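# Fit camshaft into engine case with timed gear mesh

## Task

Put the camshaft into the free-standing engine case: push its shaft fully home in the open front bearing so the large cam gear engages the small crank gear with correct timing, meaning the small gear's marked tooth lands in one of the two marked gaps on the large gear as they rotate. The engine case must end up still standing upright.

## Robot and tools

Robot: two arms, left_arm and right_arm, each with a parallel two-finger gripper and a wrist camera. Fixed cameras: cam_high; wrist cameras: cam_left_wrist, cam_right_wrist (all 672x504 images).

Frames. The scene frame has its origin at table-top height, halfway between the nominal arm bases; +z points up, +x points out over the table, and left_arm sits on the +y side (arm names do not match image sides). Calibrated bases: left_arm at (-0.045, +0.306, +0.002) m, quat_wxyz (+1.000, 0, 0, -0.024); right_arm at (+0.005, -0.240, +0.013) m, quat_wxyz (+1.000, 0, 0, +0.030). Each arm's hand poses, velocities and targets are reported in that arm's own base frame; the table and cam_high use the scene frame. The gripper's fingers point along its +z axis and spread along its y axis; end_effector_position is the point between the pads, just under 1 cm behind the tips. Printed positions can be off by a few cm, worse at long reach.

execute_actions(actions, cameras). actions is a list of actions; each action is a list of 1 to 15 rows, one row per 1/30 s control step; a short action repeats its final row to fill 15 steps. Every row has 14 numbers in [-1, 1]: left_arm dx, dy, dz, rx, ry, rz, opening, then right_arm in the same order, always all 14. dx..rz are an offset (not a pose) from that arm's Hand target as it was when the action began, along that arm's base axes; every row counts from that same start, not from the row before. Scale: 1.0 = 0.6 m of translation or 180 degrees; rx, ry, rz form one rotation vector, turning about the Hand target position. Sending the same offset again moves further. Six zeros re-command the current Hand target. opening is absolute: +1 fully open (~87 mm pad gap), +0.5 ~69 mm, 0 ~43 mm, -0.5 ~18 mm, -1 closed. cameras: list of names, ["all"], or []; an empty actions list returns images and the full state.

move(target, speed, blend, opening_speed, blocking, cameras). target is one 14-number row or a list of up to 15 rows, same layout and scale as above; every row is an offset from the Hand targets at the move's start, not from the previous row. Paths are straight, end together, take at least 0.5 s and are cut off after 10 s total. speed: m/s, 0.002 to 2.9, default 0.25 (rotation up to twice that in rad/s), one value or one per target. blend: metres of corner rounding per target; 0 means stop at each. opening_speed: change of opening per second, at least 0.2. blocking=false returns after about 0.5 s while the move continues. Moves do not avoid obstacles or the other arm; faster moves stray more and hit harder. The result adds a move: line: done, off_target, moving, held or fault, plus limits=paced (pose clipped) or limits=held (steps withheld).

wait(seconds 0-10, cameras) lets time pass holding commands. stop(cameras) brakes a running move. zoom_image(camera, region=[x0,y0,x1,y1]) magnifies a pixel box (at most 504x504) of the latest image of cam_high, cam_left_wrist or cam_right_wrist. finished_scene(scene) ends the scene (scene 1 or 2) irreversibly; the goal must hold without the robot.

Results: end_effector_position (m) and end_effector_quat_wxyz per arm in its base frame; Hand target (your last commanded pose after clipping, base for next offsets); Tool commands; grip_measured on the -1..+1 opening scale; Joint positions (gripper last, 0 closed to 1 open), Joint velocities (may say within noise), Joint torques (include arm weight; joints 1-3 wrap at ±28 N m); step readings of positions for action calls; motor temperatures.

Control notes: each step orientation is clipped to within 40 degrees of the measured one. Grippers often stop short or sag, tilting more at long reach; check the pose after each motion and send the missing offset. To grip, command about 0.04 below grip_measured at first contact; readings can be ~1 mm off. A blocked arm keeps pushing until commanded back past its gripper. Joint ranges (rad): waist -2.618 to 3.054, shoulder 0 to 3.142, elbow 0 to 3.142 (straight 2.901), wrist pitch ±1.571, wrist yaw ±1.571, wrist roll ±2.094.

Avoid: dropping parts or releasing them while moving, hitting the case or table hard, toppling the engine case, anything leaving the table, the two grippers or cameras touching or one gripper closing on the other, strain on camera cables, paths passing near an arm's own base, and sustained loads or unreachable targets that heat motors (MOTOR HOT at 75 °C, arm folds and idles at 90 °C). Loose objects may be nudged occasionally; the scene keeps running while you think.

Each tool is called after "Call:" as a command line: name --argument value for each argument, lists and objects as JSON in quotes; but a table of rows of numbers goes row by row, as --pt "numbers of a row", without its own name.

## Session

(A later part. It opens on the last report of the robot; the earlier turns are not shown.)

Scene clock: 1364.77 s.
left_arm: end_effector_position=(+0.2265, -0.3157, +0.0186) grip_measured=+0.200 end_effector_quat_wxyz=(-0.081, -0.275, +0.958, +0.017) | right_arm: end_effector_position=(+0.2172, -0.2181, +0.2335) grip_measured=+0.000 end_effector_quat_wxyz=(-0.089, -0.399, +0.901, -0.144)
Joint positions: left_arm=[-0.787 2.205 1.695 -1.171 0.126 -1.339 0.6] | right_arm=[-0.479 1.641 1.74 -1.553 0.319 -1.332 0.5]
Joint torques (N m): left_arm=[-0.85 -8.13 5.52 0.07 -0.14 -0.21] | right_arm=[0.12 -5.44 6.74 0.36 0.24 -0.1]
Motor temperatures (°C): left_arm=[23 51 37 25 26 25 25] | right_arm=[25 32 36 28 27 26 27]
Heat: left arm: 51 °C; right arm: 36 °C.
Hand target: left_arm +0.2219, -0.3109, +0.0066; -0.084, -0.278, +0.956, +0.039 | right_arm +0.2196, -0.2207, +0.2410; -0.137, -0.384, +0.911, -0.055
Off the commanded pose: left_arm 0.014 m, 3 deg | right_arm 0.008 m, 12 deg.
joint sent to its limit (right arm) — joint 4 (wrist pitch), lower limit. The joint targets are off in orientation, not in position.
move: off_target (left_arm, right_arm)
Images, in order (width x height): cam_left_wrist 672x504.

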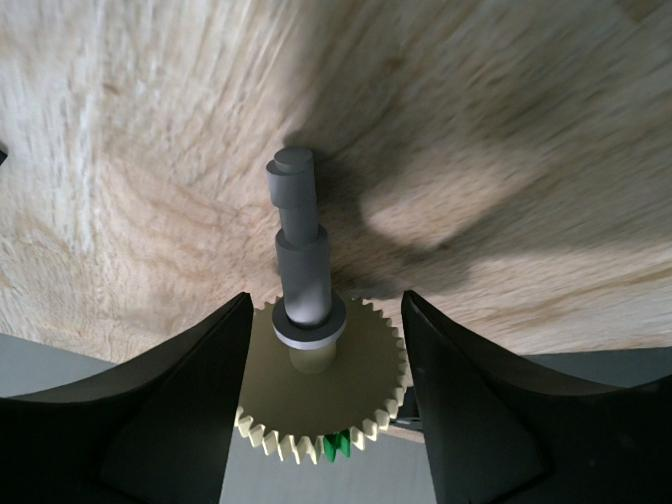

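Call:
move --pt "-0.0105 0.009 0.002 0 0 0 0.2 0 0 0 0 0 0 0.0" --speed 0.04 --cameras '["cam_left_wrist"]'

Scene clock: 1373.70 s.
left_arm: end_effector_position=(+0.2188, -0.3082, +0.0083) grip_measured=+0.200 end_effector_quat_wxyz=(-0.089, -0.276, +0.957, +0.030) | right_arm: end_effector_position=(+0.2172, -0.2181, +0.2335) grip_measured=+0.000 end_effector_quat_wxyz=(-0.089, -0.399, +0.901, -0.144)
Joint positions: left_arm=[-0.788 2.205 1.648 -1.154 0.126 -1.341 0.6] | right_arm=[-0.479 1.641 1.74 -1.553 0.319 -1.332 0.5]
Joint torques (N m): left_arm=[-1.05 -10.59 5.27 -0.03 -0.14 -0.21] | right_arm=[0.12 -5.44 6.74 0.36 0.23 -0.09]
Heat: left arm: 51 °C; right arm: 36 °C.
Hand target: left_arm +0.2155, -0.3055, +0.0078; -0.084, -0.278, +0.956, +0.039 | right_arm +0.2196, -0.2207, +0.2410; -0.137, -0.384, +0.911, -0.055
Off the commanded pose: left_arm 0.004 m, 1 deg | right_arm 0.008 m, 12 deg.
joint sent to its limit (right arm) — joint 4 (wrist pitch), lower limit. The joint targets are off in orientation, not in position.
move: off_target (right_arm)
Images, in order (width x height): cam_left_wrist 672x504.

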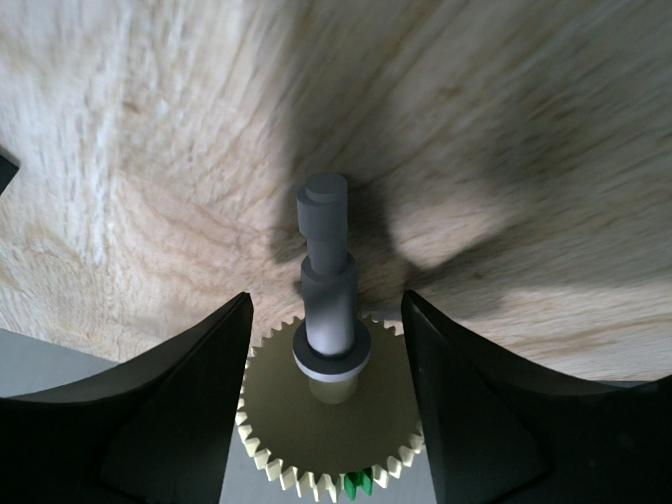

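Call:
move --pt "0 0 0.03 0 0 0 0.2 0 0 0 0 0 0 0.0" --speed 0.04

Call:
move --pt "0 0 0.007 0 0 0 0.2 0 0 0 0 0 0 0.0" --speed 0.04 --cameras '["cam_left_wrist"]'

Scene clock: 1391.43 s.
left_arm: end_effector_position=(+0.2136, -0.3029, +0.0098) grip_measured=+0.200 end_effector_quat_wxyz=(-0.096, -0.277, +0.955, +0.044) | right_arm: end_effector_position=(+0.2172, -0.2181, +0.2335) grip_measured=+0.000 end_effector_quat_wxyz=(-0.089, -0.399, +0.901, -0.144)
Joint positions: left_arm=[-0.788 2.205 1.648 -1.184 0.126 -1.341 0.6] | right_arm=[-0.479 1.641 1.74 -1.553 0.319 -1.332 0.5]
Joint torques (N m): left_arm=[-1.05 -12.37 8.79 -0.38 -0.13 -0.21] | right_arm=[0.14 -5.41 6.75 0.36 0.24 -0.1]
Heat: left arm: 53 °C; right arm: 36 °C.
Hand target: left_arm +0.2155, -0.3055, +0.0258; -0.084, -0.278, +0.956, +0.039 | right_arm +0.2196, -0.2207, +0.2410; -0.137, -0.384, +0.911, -0.055
Off the commanded pose: left_arm 0.016 m, 2 deg | right_arm 0.008 m, 12 deg.
joint sent to its limit (right arm) — joint 4 (wrist pitch), lower limit. The joint targets are off in orientation, not in position.
move: off_target (left_arm, right_arm)

Scene clock: 1392.27 s.
left_arm: end_effector_position=(+0.2145, -0.3038, +0.0133) grip_measured=+0.200 end_effector_quat_wxyz=(-0.096, -0.277, +0.955, +0.044) | right_arm: end_effector_position=(+0.2172, -0.2181, +0.2335) grip_measured=+0.000 end_effector_quat_wxyz=(-0.089, -0.399, +0.901, -0.144)
Joint positions: left_arm=[-0.788 2.205 1.663 -1.199 0.126 -1.341 0.6] | right_arm=[-0.479 1.641 1.74 -1.553 0.319 -1.332 0.5]
Joint torques (N m): left_arm=[-1.06 -12.7 8.39 -0.37 -0.13 -0.21] | right_arm=[0.12 -5.44 6.72 0.36 0.24 -0.1]
Heat: left arm: 53 °C; right arm: 36 °C.
Hand target: left_arm +0.2155, -0.3055, +0.0300; -0.084, -0.278, +0.956, +0.039 | right_arm +0.2196, -0.2207, +0.2410; -0.137, -0.384, +0.911, -0.055
Off the commanded pose: left_arm 0.017 m, 2 deg | right_arm 0.008 m, 12 deg.
joint sent to its limit (right arm) — joint 4 (wrist pitch), lower limit. The joint targets are off in orientation, not in position.
move: off_target (left_arm, right_arm)
Images, in order (width x height): cam_left_wrist 672x504.

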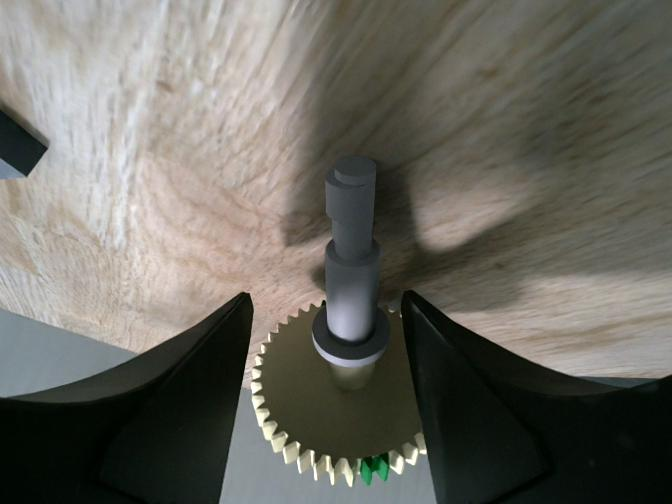

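Call:
execute_actions --actions '[]'

Scene clock: 1428.53 s.
left_arm: end_effector_position=(+0.2144, -0.3038, +0.0133) grip_measured=+0.200 end_effector_quat_wxyz=(-0.096, -0.277, +0.955, +0.044) | right_arm: end_effector_position=(+0.2172, -0.2181, +0.2335) grip_measured=+0.000 end_effector_quat_wxyz=(-0.089, -0.399, +0.901, -0.144)
Joint positions: left_arm=[-0.788 2.205 1.663 -1.199 0.126 -1.341 0.6] | right_arm=[-0.479 1.641 1.74 -1.553 0.319 -1.332 0.5]
Joint velocities: within noise
Joint torques (N m): left_arm=[-1.05 -12.7 8.4 -0.37 -0.13 -0.21] | right_arm=[0.13 -5.42 6.75 0.35 0.24 -0.09]
Motor temperatures (°C): left_arm=[23 61 38 25 26 25 25] | right_arm=[25 32 37 28 27 26 27]
Heat: left arm: 61 °C; right arm: 37 °C.
Hand target: left_arm +0.2156, -0.3055, +0.0300; -0.084, -0.278, +0.956, +0.039 | right_arm +0.2196, -0.2207, +0.2410; -0.137, -0.384, +0.911, -0.055
Tool commands: left_gripper/opening=+0.2 right_gripper/opening=+0.0
Off the commanded pose: left_arm 0.017 m, 2 deg | right_arm 0.008 m, 12 deg.

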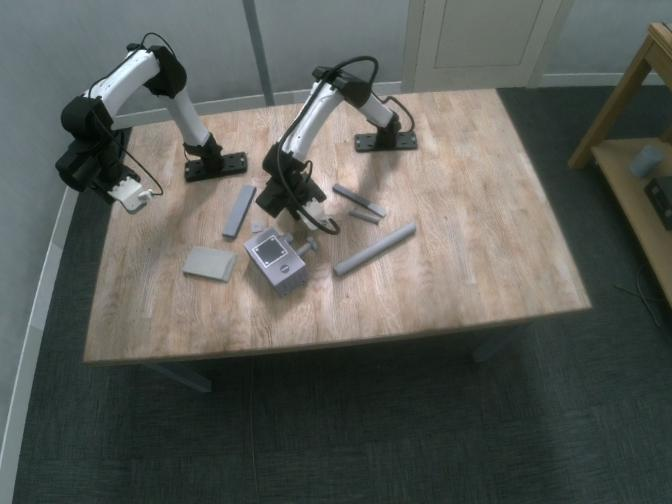

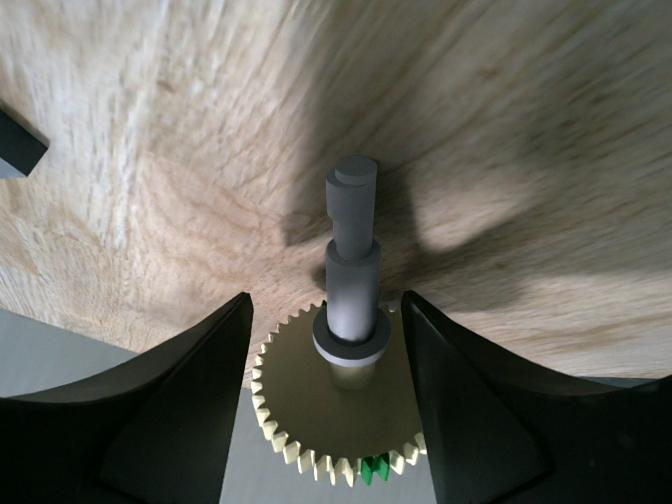

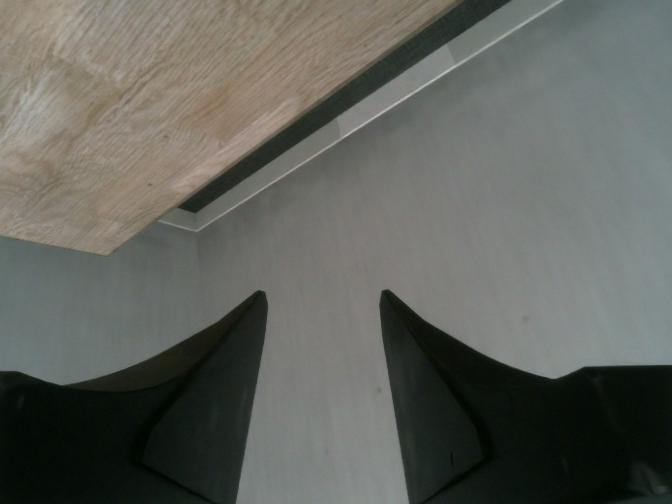

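Call:
move --target '[0.009, -0.0145, 0.010, 0, 0, 0, 0.2, 0, 0, 0, 0, 0, 0, 0]' --speed 0.04 --cameras '["cam_left_wrist"]'

Scene clock: 1436.03 s.
left_arm: end_effector_position=(+0.2225, -0.3152, +0.0317) grip_measured=+0.200 end_effector_quat_wxyz=(-0.087, -0.276, +0.957, +0.029) | right_arm: end_effector_position=(+0.2172, -0.2181, +0.2335) grip_measured=+0.000 end_effector_quat_wxyz=(-0.089, -0.399, +0.901, -0.144)
Joint positions: left_arm=[-0.794 2.205 1.745 -1.246 0.126 -1.346 0.6] | right_arm=[-0.479 1.641 1.74 -1.553 0.319 -1.332 0.5]
Joint torques (N m): left_arm=[-0.95 -10.06 8.53 -0.29 -0.13 -0.21] | right_arm=[0.13 -5.42 6.72 0.36 0.24 -0.1]
Motor temperatures (°C): left_arm=[23 61 38 25 26 25 25] | right_arm=[25 32 37 28 27 26 27]
Heat: left arm: 61 °C; right arm: 37 °C.
Hand target: left_arm +0.2210, -0.3141, +0.0360; -0.084, -0.279, +0.956, +0.039 | right_arm +0.2196, -0.2207, +0.2410; -0.137, -0.384, +0.911, -0.055
Off the commanded pose: left_arm 0.005 m, 1 deg | right_arm 0.008 m, 12 deg.
joint sent to its limit (right arm) — joint 4 (wrist pitch), lower limit. The joint targets are off in orientation, not in position.
move: off_target (right_arm)
Images, in order (width x height): cam_left_wrist 672x504.

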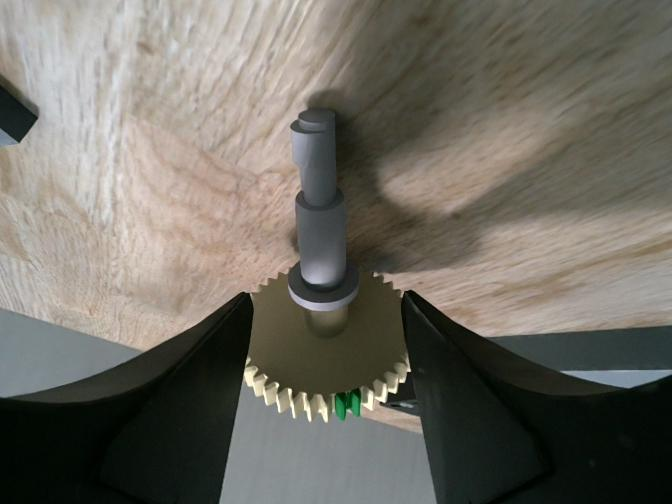

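Call:
move --target '[-0.003, -0.002, -0.032, 0, 0, 0, 0.2, 0, 0, 0, 0, 0, 0, 0]' --speed 0.03 --cameras '["cam_left_wrist"]'

Scene clock: 1444.07 s.
left_arm: end_effector_position=(+0.2237, -0.3198, +0.0267) grip_measured=+0.200 end_effector_quat_wxyz=(-0.082, -0.275, +0.958, +0.020) | right_arm: end_effector_position=(+0.2172, -0.2181, +0.2335) grip_measured=+0.000 end_effector_quat_wxyz=(-0.089, -0.399, +0.901, -0.144)
Joint positions: left_arm=[-0.8 2.205 1.728 -1.207 0.126 -1.351 0.6] | right_arm=[-0.479 1.641 1.74 -1.553 0.319 -1.332 0.5]
Joint torques (N m): left_arm=[-0.85 -8.69 5.39 0.04 -0.12 -0.21] | right_arm=[0.09 -5.44 6.74 0.36 0.23 -0.1]
Motor temperatures (°C): left_arm=[23 60 39 25 26 25 25] | right_arm=[25 32 37 28 27 26 27]
Heat: left arm: 60 °C; right arm: 37 °C.
Hand target: left_arm +0.2193, -0.3154, +0.0168; -0.084, -0.279, +0.956, +0.039 | right_arm +0.2196, -0.2207, +0.2410; -0.137, -0.384, +0.911, -0.055
Off the commanded pose: left_arm 0.012 m, 2 deg | right_arm 0.008 m, 12 deg.
joint sent to its limit (right arm) — joint 4 (wrist pitch), lower limit. The joint targets are off in orientation, not in position.
move: off_target (left_arm, right_arm)
Images, in order (width x height): cam_left_wrist 672x504.

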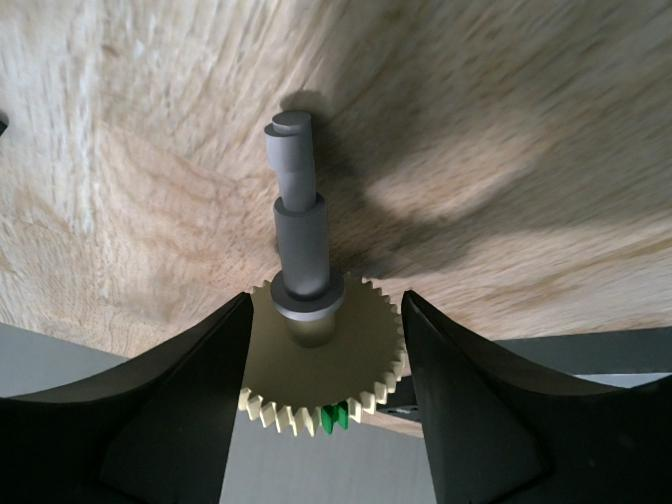

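Call:
move --target '[-0.004, 0.009, -0.014, 0, 0, 0, 0.2, 0, 0, 0, 0, 0, 0, 0]' --speed 0.03 --cameras '["cam_left_wrist"]'

Scene clock: 1451.40 s.
left_arm: end_effector_position=(+0.2191, -0.3152, +0.0140) grip_measured=+0.200 end_effector_quat_wxyz=(-0.085, -0.275, +0.957, +0.025) | right_arm: end_effector_position=(+0.2172, -0.2181, +0.2335) grip_measured=+0.000 end_effector_quat_wxyz=(-0.089, -0.399, +0.901, -0.144)
Joint positions: left_arm=[-0.8 2.205 1.674 -1.165 0.126 -1.351 0.6] | right_arm=[-0.479 1.641 1.74 -1.553 0.319 -1.332 0.5]
Joint torques (N m): left_arm=[-0.36 -9.51 5.33 0.02 -0.13 -0.16] | right_arm=[0.1 -5.45 6.75 0.36 0.23 -0.1]
Motor temperatures (°C): left_arm=[23 58 38 25 26 25 25] | right_arm=[25 32 37 28 27 26 27]
Heat: left arm: 58 °C; right arm: 37 °C.
Hand target: left_arm +0.2169, -0.3099, +0.0084; -0.084, -0.279, +0.956, +0.039 | right_arm +0.2196, -0.2207, +0.2410; -0.137, -0.384, +0.911, -0.055
Off the commanded pose: left_arm 0.008 m, 2 deg | right_arm 0.008 m, 12 deg.
joint sent to its limit (right arm) — joint 4 (wrist pitch), lower limit. The joint targets are off in orientation, not in position.
move: off_target (right_arm)
Images, in order (width x height): cam_left_wrist 672x504.

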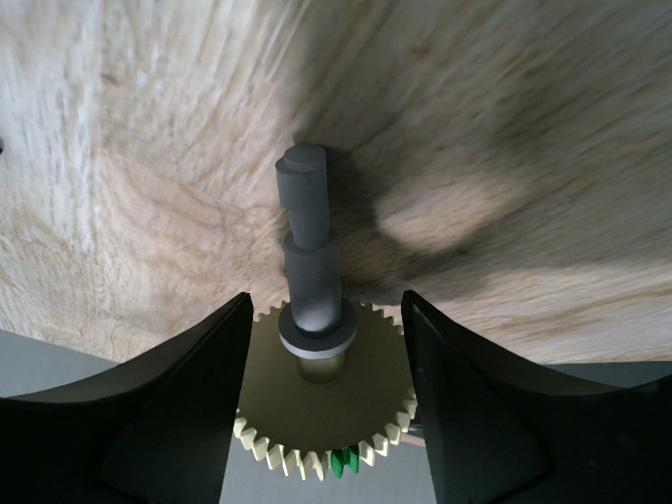

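Call:
move --target '[0, 0, 0, 0, 0, 0, -0.3, 0, 0, 0, 0, 0, 0, 0]' --opening_speed 0.3 --cameras '["cam_left_wrist"]'

Call:
move --target '[0, 0, 0, 0, 0, 0, -0.75, 0, 0, 0, 0, 0, 0, 0]' --opening_speed 0.3 --cameras '["cam_left_wrist"]'

Scene clock: 1466.27 s.
left_arm: end_effector_position=(+0.2194, -0.3154, +0.0139) grip_measured=-0.300 end_effector_quat_wxyz=(-0.084, -0.275, +0.957, +0.024) | right_arm: end_effector_position=(+0.2172, -0.2181, +0.2335) grip_measured=+0.000 end_effector_quat_wxyz=(-0.089, -0.399, +0.901, -0.144)
Joint positions: left_arm=[-0.8 2.205 1.674 -1.163 0.126 -1.351 0.35] | right_arm=[-0.479 1.641 1.74 -1.553 0.319 -1.332 0.5]
Joint torques (N m): left_arm=[-0.38 -9.51 5.33 0.01 -0.13 -0.16] | right_arm=[0.13 -5.44 6.74 0.36 0.24 -0.09]
Motor temperatures (°C): left_arm=[23 57 37 25 26 25 25] | right_arm=[25 32 37 28 27 26 27]
Heat: left arm: 57 °C; right arm: 37 °C.
Hand target: left_arm +0.2169, -0.3099, +0.0084; -0.084, -0.279, +0.956, +0.039 | right_arm +0.2196, -0.2207, +0.2410; -0.137, -0.384, +0.911, -0.055
Off the commanded pose: left_arm 0.008 m, 2 deg | right_arm 0.008 m, 12 deg.
joint sent to its limit (right arm) — joint 4 (wrist pitch), lower limit. The joint targets are off in orientation, not in position.
move: off_target (right_arm)
Images, in order (width x height): cam_left_wrist 672x504.

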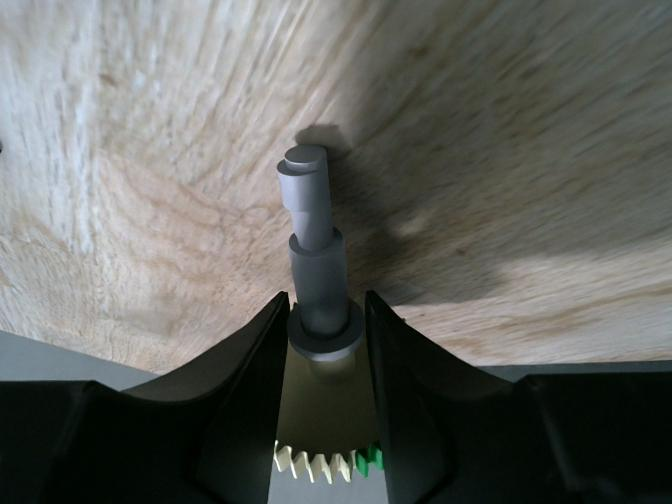

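Scene clock: 1467.97 s.
left_arm: end_effector_position=(+0.2195, -0.3156, +0.0139) grip_measured=-0.357 end_effector_quat_wxyz=(-0.084, -0.275, +0.957, +0.024) | right_arm: end_effector_position=(+0.2172, -0.2181, +0.2335) grip_measured=+0.000 end_effector_quat_wxyz=(-0.089, -0.399, +0.901, -0.144)
Joint positions: left_arm=[-0.8 2.205 1.674 -1.163 0.126 -1.351 0.322] | right_arm=[-0.479 1.641 1.74 -1.553 0.319 -1.332 0.5]
Joint torques (N m): left_arm=[-0.36 -9.51 5.33 0 -0.13 -0.16] | right_arm=[0.12 -5.41 6.74 0.36 0.23 -0.1]
Motor temperatures (°C): left_arm=[23 57 37 25 26 25 25] | right_arm=[25 32 37 28 27 26 27]
Heat: left arm: 57 °C; right arm: 37 °C.
Hand target: left_arm +0.2168, -0.3099, +0.0084; -0.084, -0.279, +0.956, +0.039 | right_arm +0.2196, -0.2207, +0.2410; -0.137, -0.384, +0.911, -0.055
Off the commanded pose: left_arm 0.008 m, 2 deg | right_arm 0.008 m, 12 deg.
joint sent to its limit (right arm) — joint 4 (wrist pitch), lower limit. The joint targets are off in orientation, not in position.
move: off_target (right_arm)
Images, in order (width x height): cam_left_wrist 672x504.

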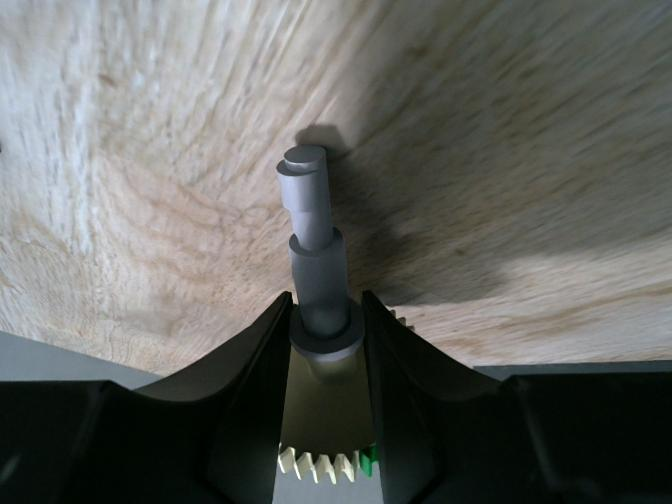

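Call:
move --target '[0, 0, 0.2, 0, 0, 0, -0.75, 0, 0, 0, 0, 0, 0, 0]' --speed 0.08 --cameras '["cam_left_wrist"]'

Scene clock: 1474.50 s.
left_arm: end_effector_position=(+0.2223, -0.3172, +0.1054) grip_measured=-0.357 end_effector_quat_wxyz=(-0.079, -0.275, +0.958, +0.020) | right_arm: end_effector_position=(+0.2172, -0.2181, +0.2335) grip_measured=+0.000 end_effector_quat_wxyz=(-0.089, -0.399, +0.901, -0.144)
Joint positions: left_arm=[-0.8 2.159 1.97 -1.493 0.121 -1.353 0.322] | right_arm=[-0.479 1.641 1.74 -1.553 0.319 -1.332 0.5]
Joint torques (N m): left_arm=[-0.14 -13.09 9.26 -0.6 -0.01 -0.19] | right_arm=[0.13 -5.42 6.75 0.36 0.24 -0.1]
Motor temperatures (°C): left_arm=[23 57 37 25 26 25 25] | right_arm=[25 32 37 28 27 26 27]
Heat: left arm: 57 °C; right arm: 37 °C.
Hand target: left_arm +0.2169, -0.3099, +0.1283; -0.084, -0.279, +0.956, +0.039 | right_arm +0.2196, -0.2207, +0.2410; -0.137, -0.384, +0.911, -0.055
Off the commanded pose: left_arm 0.025 m, 2 deg | right_arm 0.008 m, 12 deg.
joint sent to its limit (left arm) — joint 4 (wrist pitch), lower limit. The joint targets still meet the commanded pose.
joint sent to its limit (right arm) — joint 4 (wrist pitch), lower limit. The joint targets are off in orientation, not in position.
move: off_target (left_arm, right_arm)
Images, in order (width x height): cam_left_wrist 672x504.

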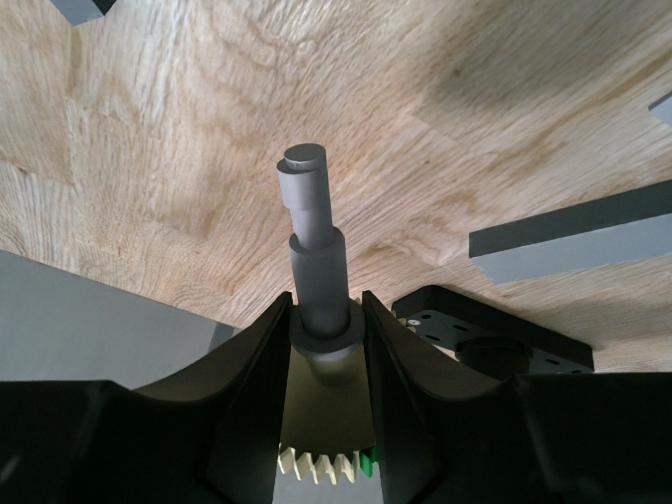

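Call:
zoom_image --camera "cam_left_wrist" --region '[250, 260, 410, 490]'

Scaled by 2.191 from the camera's 672x504 image, which has a finer 960x720 frame.

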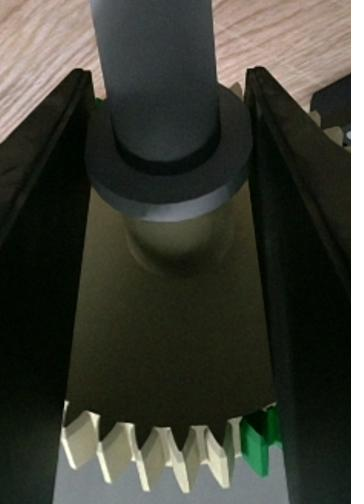

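Call:
move --pt "0.03 0.04 0.09 0 0 0 -0.75 0 0 0 0 0 0 0" --pt "0.139 0.217 0.08 -0.1277 -0.1109 -0.4917 -0.75 0 0 0 0 0 0 0" --speed 0.22 --blend '[0.03, 0]' --cameras '["cam_high", "cam_left_wrist"]'

Scene clock: 1525.97 s.
left_arm: end_effector_position=(+0.3060, -0.1812, +0.1642) grip_measured=-0.357 end_effector_quat_wxyz=(+0.055, +0.474, +0.871, -0.121) | right_arm: end_effector_position=(+0.2172, -0.2181, +0.2335) grip_measured=+0.000 end_effector_quat_wxyz=(-0.089, -0.399, +0.901, -0.144)
Joint positions: left_arm=[-0.47 1.956 1.947 -1.456 0.246 0.514 0.322] | right_arm=[-0.479 1.641 1.74 -1.553 0.319 -1.332 0.5]
Joint torques (N m): left_arm=[0.09 -11.97 5.97 0.53 0.49 0.02] | right_arm=[0.13 -5.44 6.75 0.36 0.24 -0.1]
Motor temperatures (°C): left_arm=[23 59 40 26 26 25 26] | right_arm=[25 32 38 28 27 26 27]
Heat: left arm: 59 °C; right arm: 38 °C.
Hand target: left_arm +0.3001, -0.1798, +0.1763; +0.068, +0.477, +0.866, -0.130 | right_arm +0.2196, -0.2207, +0.2410; -0.137, -0.384, +0.911, -0.055
Off the commanded pose: left_arm 0.014 m, 2 deg | right_arm 0.008 m, 12 deg.
joint sent to its limit (right arm) — joint 4 (wrist pitch), lower limit. The joint targets are off in orientation, not in position.
move: off_target (left_arm, right_arm)
Images, in order (width x height): cam_high 672x504, cam_left_wrist 672x504.

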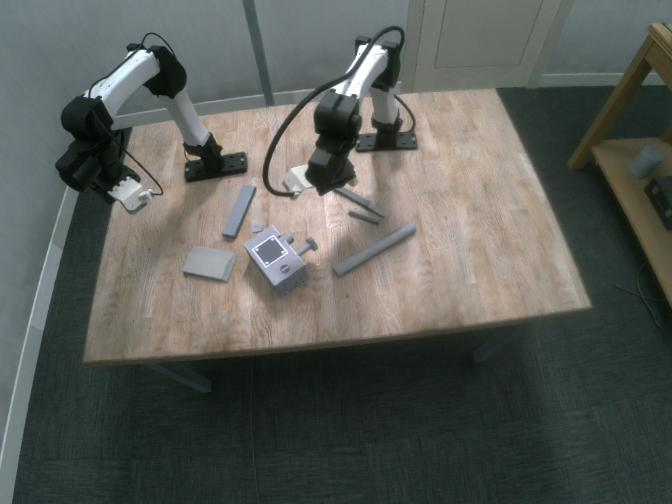

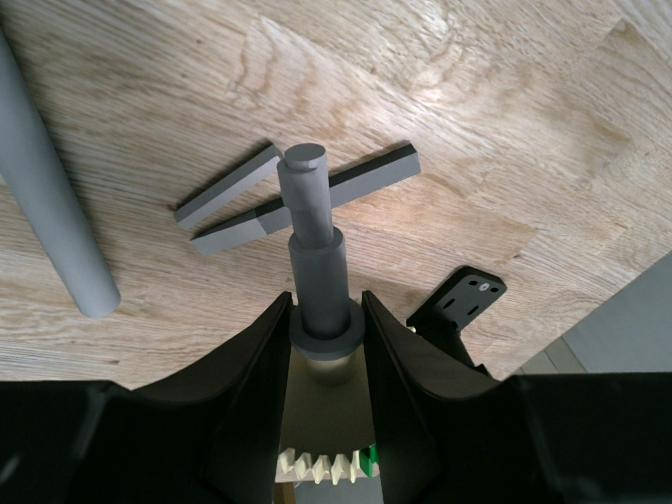

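Call:
zoom_image --camera "cam_high" --region '[180, 130, 440, 320]'

Scaled by 1.938 from the camera's 672x504 image, which has a finer 960x720 frame.

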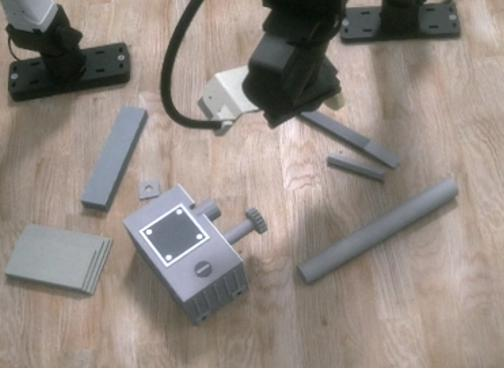

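Call:
move --target '[0.045, -0.06, -0.092, 0, 0, 0, -0.75, 0, 0, 0, 0, 0, 0, 0]' --speed 0.12 --cameras '["cam_high", "cam_left_wrist"]'

Scene clock: 1543.07 s.
left_arm: end_effector_position=(+0.3311, -0.2137, +0.1268) grip_measured=-0.357 end_effector_quat_wxyz=(+0.080, +0.481, +0.864, -0.124) | right_arm: end_effector_position=(+0.2172, -0.2181, +0.2335) grip_measured=+0.000 end_effector_quat_wxyz=(-0.089, -0.399, +0.901, -0.144)
Joint positions: left_arm=[-0.512 2.036 1.91 -1.281 0.246 0.482 0.322] | right_arm=[-0.479 1.641 1.74 -1.553 0.319 -1.332 0.5]
Joint torques (N m): left_arm=[-0.61 -8.42 6.72 0.69 0.41 -0.16] | right_arm=[0.1 -5.42 6.74 0.36 0.24 -0.1]
Motor temperatures (°C): left_arm=[23 58 39 25 26 25 26] | right_arm=[25 32 38 28 27 26 27]
Heat: left arm: 58 °C; right arm: 38 °C.
Hand target: left_arm +0.3272, -0.2158, +0.1212; +0.068, +0.477, +0.866, -0.130 | right_arm +0.2196, -0.2207, +0.2410; -0.137, -0.384, +0.911, -0.055
Off the commanded pose: left_arm 0.007 m, 2 deg | right_arm 0.008 m, 12 deg.
joint sent to its limit (right arm) — joint 4 (wrist pitch), lower limit. The joint targets are off in orientation, not in position.
move: off_target (right_arm)
Images, in order (width x height): cam_high 672x504, cam_left_wrist 672x504.

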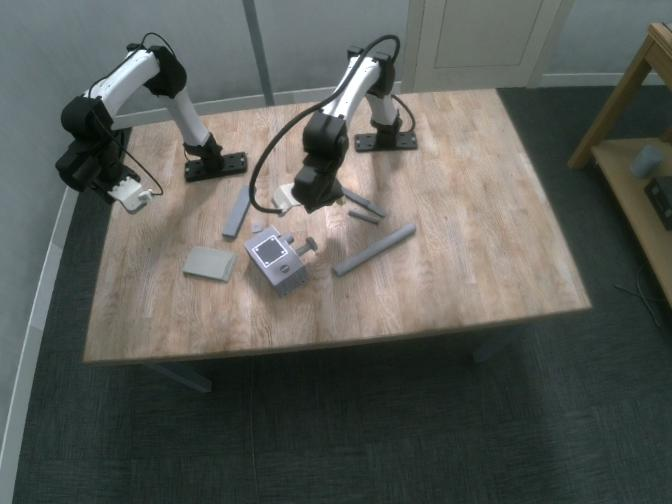

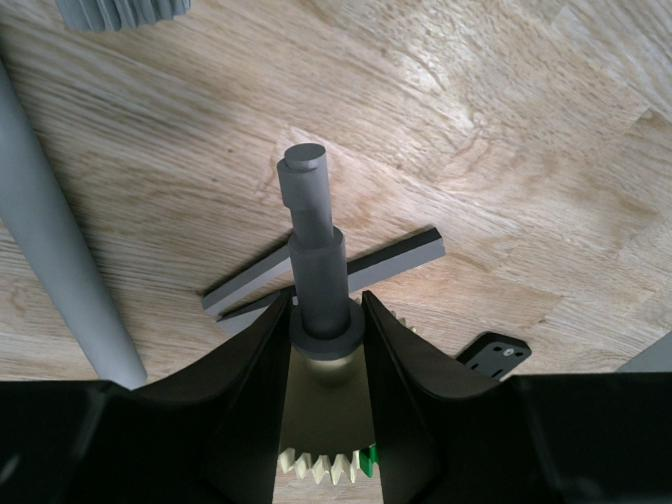

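Call:
move --target '[0.032, -0.042, -0.06, 0, 0, 0, -0.75, 0, 0, 0, 0, 0, 0, 0]' --speed 0.1 --cameras '["cam_left_wrist"]'

Scene clock: 1549.47 s.
left_arm: end_effector_position=(+0.3441, -0.2359, +0.0840) grip_measured=-0.357 end_effector_quat_wxyz=(+0.066, +0.480, +0.866, -0.126) | right_arm: end_effector_position=(+0.2172, -0.2181, +0.2335) grip_measured=+0.000 end_effector_quat_wxyz=(-0.089, -0.399, +0.901, -0.144)
Joint positions: left_arm=[-0.541 2.154 1.92 -1.192 0.246 0.453 0.322] | right_arm=[-0.479 1.641 1.74 -1.553 0.319 -1.332 0.5]
Joint torques (N m): left_arm=[-0.61 -9.07 9.88 0.63 0.35 -0.15] | right_arm=[0.13 -5.44 6.72 0.36 0.24 -0.09]
Motor temperatures (°C): left_arm=[23 57 39 25 26 25 26] | right_arm=[25 32 38 28 27 26 27]
Heat: left arm: 57 °C; right arm: 38 °C.
Hand target: left_arm +0.3464, -0.2409, +0.0852; +0.068, +0.477, +0.866, -0.130 | right_arm +0.2196, -0.2207, +0.2410; -0.137, -0.384, +0.911, -0.055
Off the commanded pose: left_arm 0.006 m, 1 deg | right_arm 0.008 m, 12 deg.
joint sent to its limit (right arm) — joint 4 (wrist pitch), lower limit. The joint targets are off in orientation, not in position.
move: off_target (right_arm)
Images, in order (width x height): cam_left_wrist 672x504.

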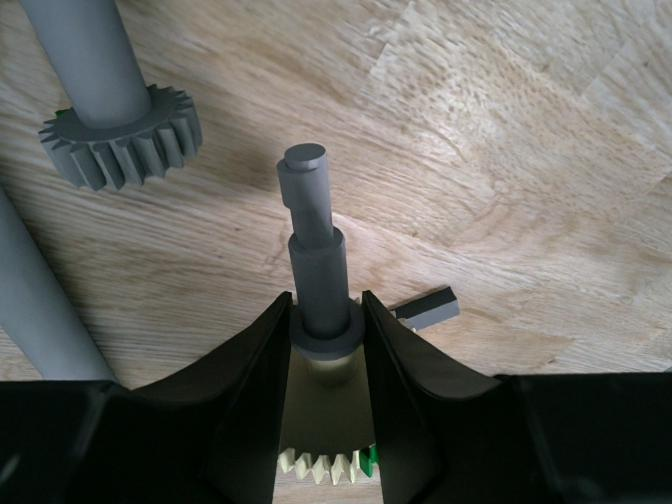

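Call:
zoom_image --camera "cam_left_wrist" --region '[0, 0, 400, 400]'

Scaled by 1.260 from the camera's 672x504 image, which has a finer 960x720 frame.

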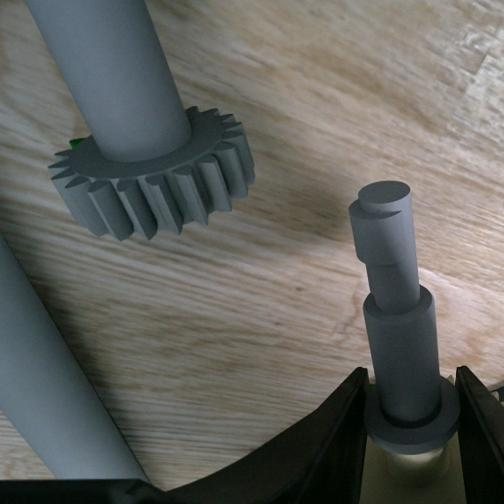

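Call:
move --target '[0.024, -0.032, -0.008, 0, 0, 0.0167, -0.75, 0, 0, 0, 0, 0, 0, 0]' --speed 0.06 --cameras '["cam_high", "cam_left_wrist"]'

Scene clock: 1590.27 s.
left_arm: end_effector_position=(+0.3626, -0.2594, +0.0822) grip_measured=-0.357 end_effector_quat_wxyz=(+0.083, +0.458, +0.876, -0.130) | right_arm: end_effector_position=(+0.2172, -0.2181, +0.2335) grip_measured=+0.000 end_effector_quat_wxyz=(-0.089, -0.399, +0.901, -0.144)
Joint positions: left_arm=[-0.559 2.242 2.052 -1.191 0.246 0.381 0.322] | right_arm=[-0.479 1.641 1.74 -1.553 0.319 -1.332 0.5]
Joint torques (N m): left_arm=[-0.69 -9.25 10.06 0.49 0.21 -0.18] | right_arm=[0.14 -5.45 6.76 0.36 0.23 -0.1]
Motor temperatures (°C): left_arm=[23 55 41 26 26 25 26] | right_arm=[25 32 38 28 27 26 27]
Heat: left arm: 55 °C; right arm: 38 °C.
Hand target: left_arm +0.3609, -0.2602, +0.0804; +0.072, +0.455, +0.879, -0.128 | right_arm +0.2196, -0.2207, +0.2410; -0.137, -0.384, +0.911, -0.055
Off the commanded pose: left_arm 0.003 m, 1 deg | right_arm 0.008 m, 12 deg.
joint sent to its limit (right arm) — joint 4 (wrist pitch), lower limit. The joint targets are off in orientation, not in position.
move: off_target (right_arm)
Images, in order (width x height): cam_high 672x504, cam_left_wrist 672x504.

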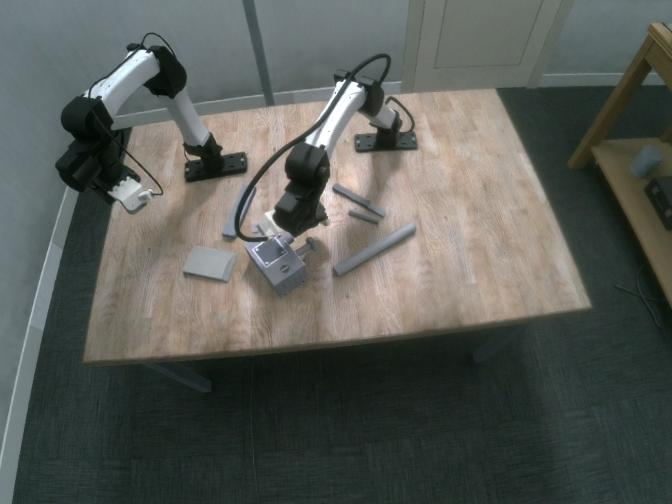

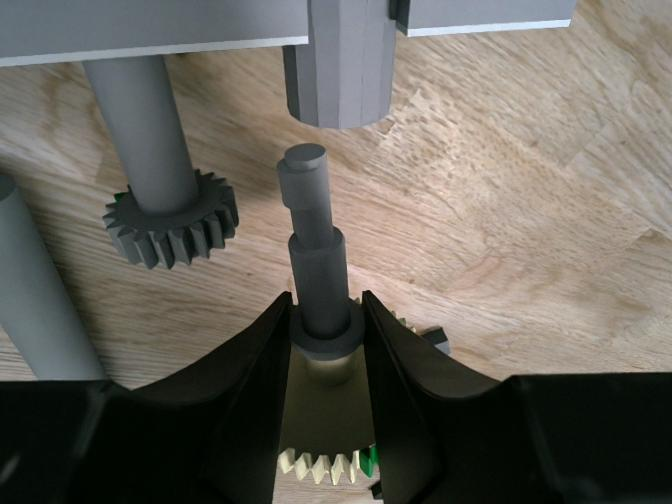

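Call:
zoom_image --camera "cam_left_wrist" --region '[80, 0, 440, 360]'

Scaled by 1.400 from the camera's 672x504 image, which has a finer 960x720 frame.

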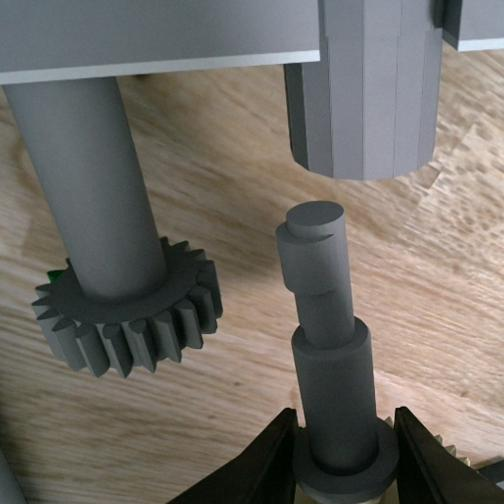

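Call:
move --target '[-0.019, 0.009, -0.03, 0, 0, -0.0111, -0.75, 0, 0, 0, 0, 0, 0, 0]' --speed 0.06 --cameras '["cam_left_wrist"]'

Call:
zoom_image --camera "cam_left_wrist" --region '[80, 0, 440, 360]'

Scene clock: 1650.87 s.
left_arm: end_effector_position=(+0.3530, -0.2529, +0.0520) grip_measured=-0.357 end_effector_quat_wxyz=(+0.061, +0.461, +0.876, -0.128) | right_arm: end_effector_position=(+0.2172, -0.2181, +0.2335) grip_measured=+0.000 end_effector_quat_wxyz=(-0.089, -0.399, +0.901, -0.144)
Joint positions: left_arm=[-0.559 2.242 1.934 -1.118 0.246 0.392 0.322] | right_arm=[-0.479 1.641 1.74 -1.553 0.319 -1.332 0.5]
Joint torques (N m): left_arm=[-1.1 -13.37 6.34 0.64 0.28 0.03] | right_arm=[0.13 -5.42 6.75 0.36 0.24 -0.1]
Heat: left arm: 52 °C; right arm: 38 °C.
Hand target: left_arm +0.3494, -0.2548, +0.0624; +0.069, +0.470, +0.871, -0.130 | right_arm +0.2196, -0.2207, +0.2410; -0.137, -0.384, +0.911, -0.055
Off the commanded pose: left_arm 0.011 m, 2 deg | right_arm 0.008 m, 12 deg.
joint sent to its limit (right arm) — joint 4 (wrist pitch), lower limit. The joint targets are off in orientation, not in position.
move: off_target (left_arm, right_arm)
Images, in order (width x height): cam_left_wrist 672x504.

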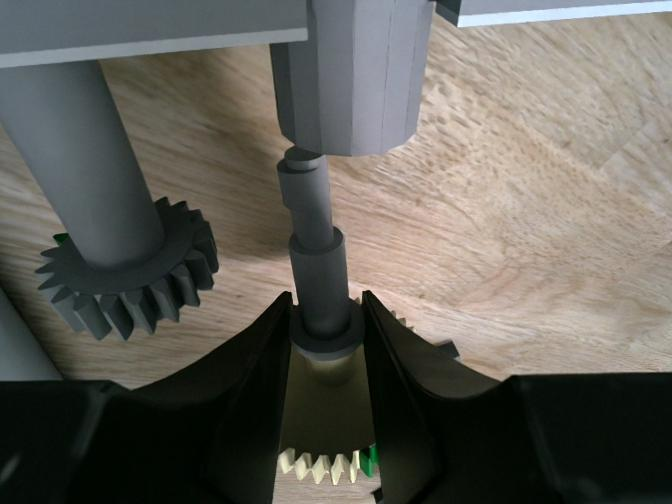

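Scaled by 1.400 from the camera's 672x504 image, which has a finer 960x720 frame.

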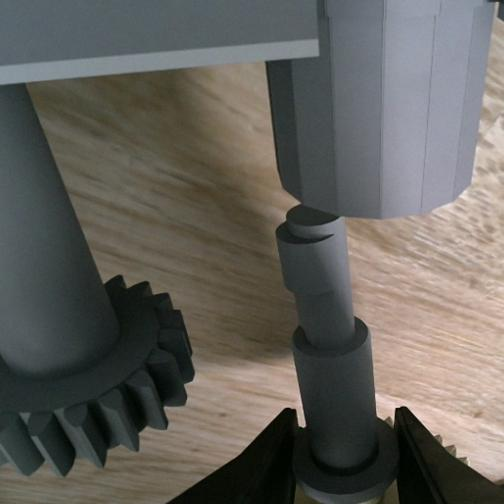

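Call:
move --target '[-0.006, -0.004, 0.038, 0, 0, 0, -0.75, 0, 0, 0, 0, 0, 0, 0]' --speed 0.06 --cameras '["cam_left_wrist"]'

Call:
zoom_image --camera "cam_left_wrist" --region '[80, 0, 440, 360]'

Scene clock: 1680.97 s.
left_arm: end_effector_position=(+0.3466, -0.2551, +0.0602) grip_measured=-0.357 end_effector_quat_wxyz=(+0.052, +0.466, +0.874, -0.128) | right_arm: end_effector_position=(+0.2172, -0.2181, +0.2335) grip_measured=+0.000 end_effector_quat_wxyz=(-0.089, -0.399, +0.901, -0.144)
Joint positions: left_arm=[-0.571 2.242 1.966 -1.168 0.246 0.392 0.322] | right_arm=[-0.479 1.641 1.74 -1.553 0.319 -1.332 0.5]
Joint torques (N m): left_arm=[-0.77 -14.34 9.83 0.32 0.26 -0.06] | right_arm=[0.12 -5.42 6.74 0.36 0.23 -0.1]
Motor temperatures (°C): left_arm=[23 59 42 26 26 25 27] | right_arm=[25 31 38 28 27 26 27]
Heat: left arm: 59 °C; right arm: 38 °C.
Hand target: left_arm +0.3458, -0.2572, +0.0852; +0.069, +0.470, +0.871, -0.130 | right_arm +0.2196, -0.2207, +0.2410; -0.137, -0.384, +0.911, -0.055
Off the commanded pose: left_arm 0.025 m, 2 deg | right_arm 0.008 m, 12 deg.
joint sent to its limit (right arm) — joint 4 (wrist pitch), lower limit. The joint targets are off in orientation, not in position.
move: off_target (left_arm, right_arm)
Images, in order (width x height): cam_left_wrist 672x504.

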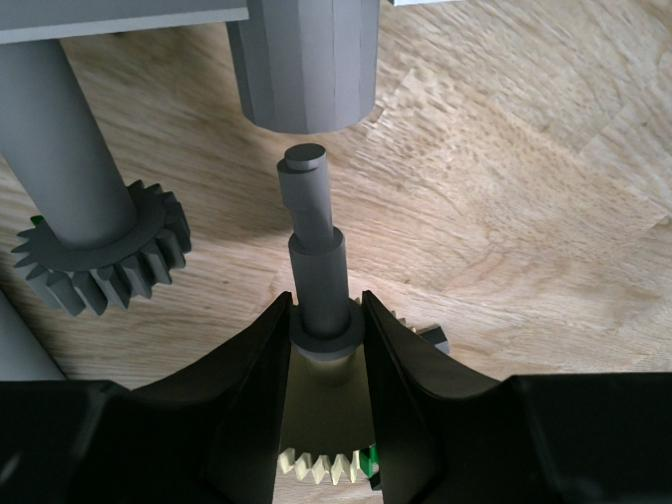

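Scaled by 1.400 from the camera's 672x504 image, which has a finer 960x720 frame.

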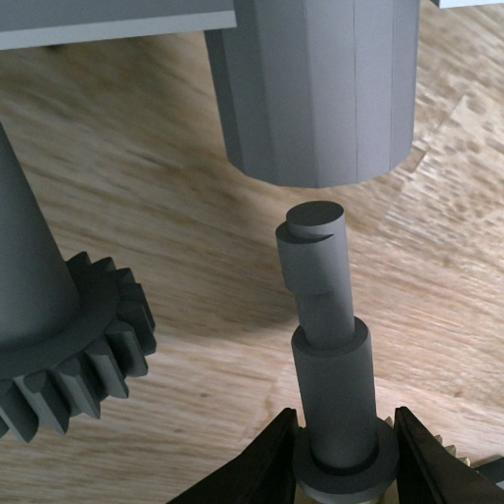

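Call:
move --target '[0, 0, 0.015, 0, 0, 0, -0.75, 0, 0, 0, 0, 0, 0, 0]' --speed 0.04 --cameras '["cam_left_wrist"]'

Call:
zoom_image --camera "cam_left_wrist" --region '[80, 0, 440, 360]'

Scene clock: 1691.40 s.
left_arm: end_effector_position=(+0.3472, -0.2555, +0.0701) grip_measured=-0.357 end_effector_quat_wxyz=(+0.053, +0.466, +0.874, -0.128) | right_arm: end_effector_position=(+0.2172, -0.2181, +0.2335) grip_measured=+0.000 end_effector_quat_wxyz=(-0.089, -0.399, +0.901, -0.144)
Joint positions: left_arm=[-0.571 2.242 2.005 -1.205 0.246 0.392 0.322] | right_arm=[-0.479 1.641 1.74 -1.553 0.319 -1.332 0.5]
Joint torques (N m): left_arm=[-0.79 -14.13 9.88 0.31 0.26 -0.05] | right_arm=[0.14 -5.42 6.75 0.36 0.23 -0.09]
Motor temperatures (°C): left_arm=[23 61 41 25 26 25 27] | right_arm=[25 31 39 28 27 26 27]
Heat: left arm: 61 °C; right arm: 39 °C.
Hand target: left_arm +0.3458, -0.2572, +0.0942; +0.069, +0.470, +0.871, -0.130 | right_arm +0.2196, -0.2207, +0.2410; -0.137, -0.384, +0.911, -0.055
Off the commanded pose: left_arm 0.024 m, 2 deg | right_arm 0.008 m, 12 deg.
joint sent to its limit (right arm) — joint 4 (wrist pitch), lower limit. The joint targets are off in orientation, not in position.
move: off_target (left_arm, right_arm)
Images, in order (width x height): cam_left_wrist 672x504.

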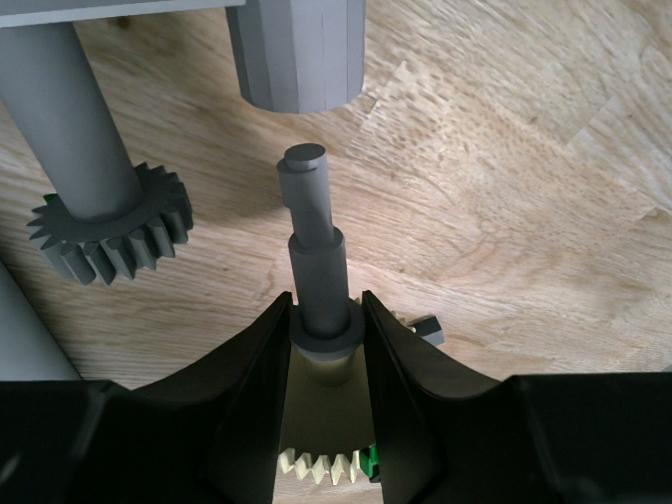

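Scaled by 1.400 from the camera's 672x504 image, which has a finer 960x720 frame.

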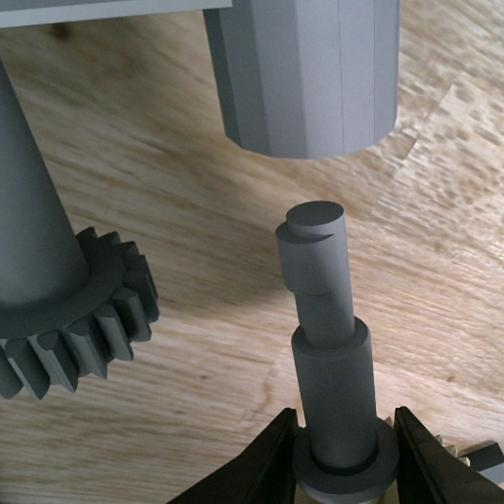

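Call:
move --target '[0, 0, 0.028, 0, 0, -0.009, -0.75, 0, 0, 0, 0, 0, 0, 0]' --speed 0.04 --cameras '["cam_left_wrist"]'

Call:
zoom_image --camera "cam_left_wrist" --region '[80, 0, 440, 360]'

Scene clock: 1712.83 s.
left_arm: end_effector_position=(+0.3490, -0.2557, +0.0940) grip_measured=-0.357 end_effector_quat_wxyz=(+0.059, +0.474, +0.869, -0.128) | right_arm: end_effector_position=(+0.2172, -0.2181, +0.2335) grip_measured=+0.000 end_effector_quat_wxyz=(-0.089, -0.399, +0.901, -0.144)
Joint positions: left_arm=[-0.571 2.242 2.101 -1.291 0.246 0.411 0.322] | right_arm=[-0.479 1.641 1.74 -1.553 0.319 -1.332 0.5]
Joint torques (N m): left_arm=[-0.84 -12.75 9.85 0.33 0.32 0.03] | right_arm=[0.13 -5.41 6.74 0.36 0.24 -0.1]
Motor temperatures (°C): left_arm=[23 64 41 25 26 25 27] | right_arm=[25 31 39 28 27 26 27]
Heat: left arm: 64 °C; right arm: 39 °C.
Hand target: left_arm +0.3458, -0.2572, +0.1109; +0.067, +0.482, +0.864, -0.131 | right_arm +0.2196, -0.2207, +0.2410; -0.137, -0.384, +0.911, -0.055
Off the commanded pose: left_arm 0.017 m, 1 deg | right_arm 0.008 m, 12 deg.
joint sent to its limit (right arm) — joint 4 (wrist pitch), lower limit. The joint targets are off in orientation, not in position.
move: off_target (left_arm, right_arm)
Images, in order (width x height): cam_left_wrist 672x504.

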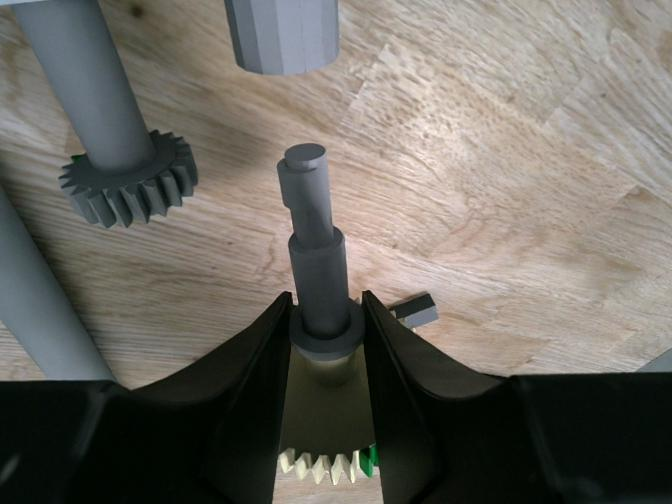

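Scaled by 1.400 from the camera's 672x504 image, which has a finer 960x720 frame.

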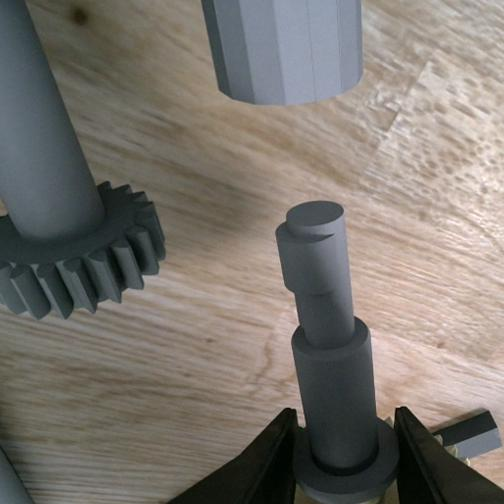

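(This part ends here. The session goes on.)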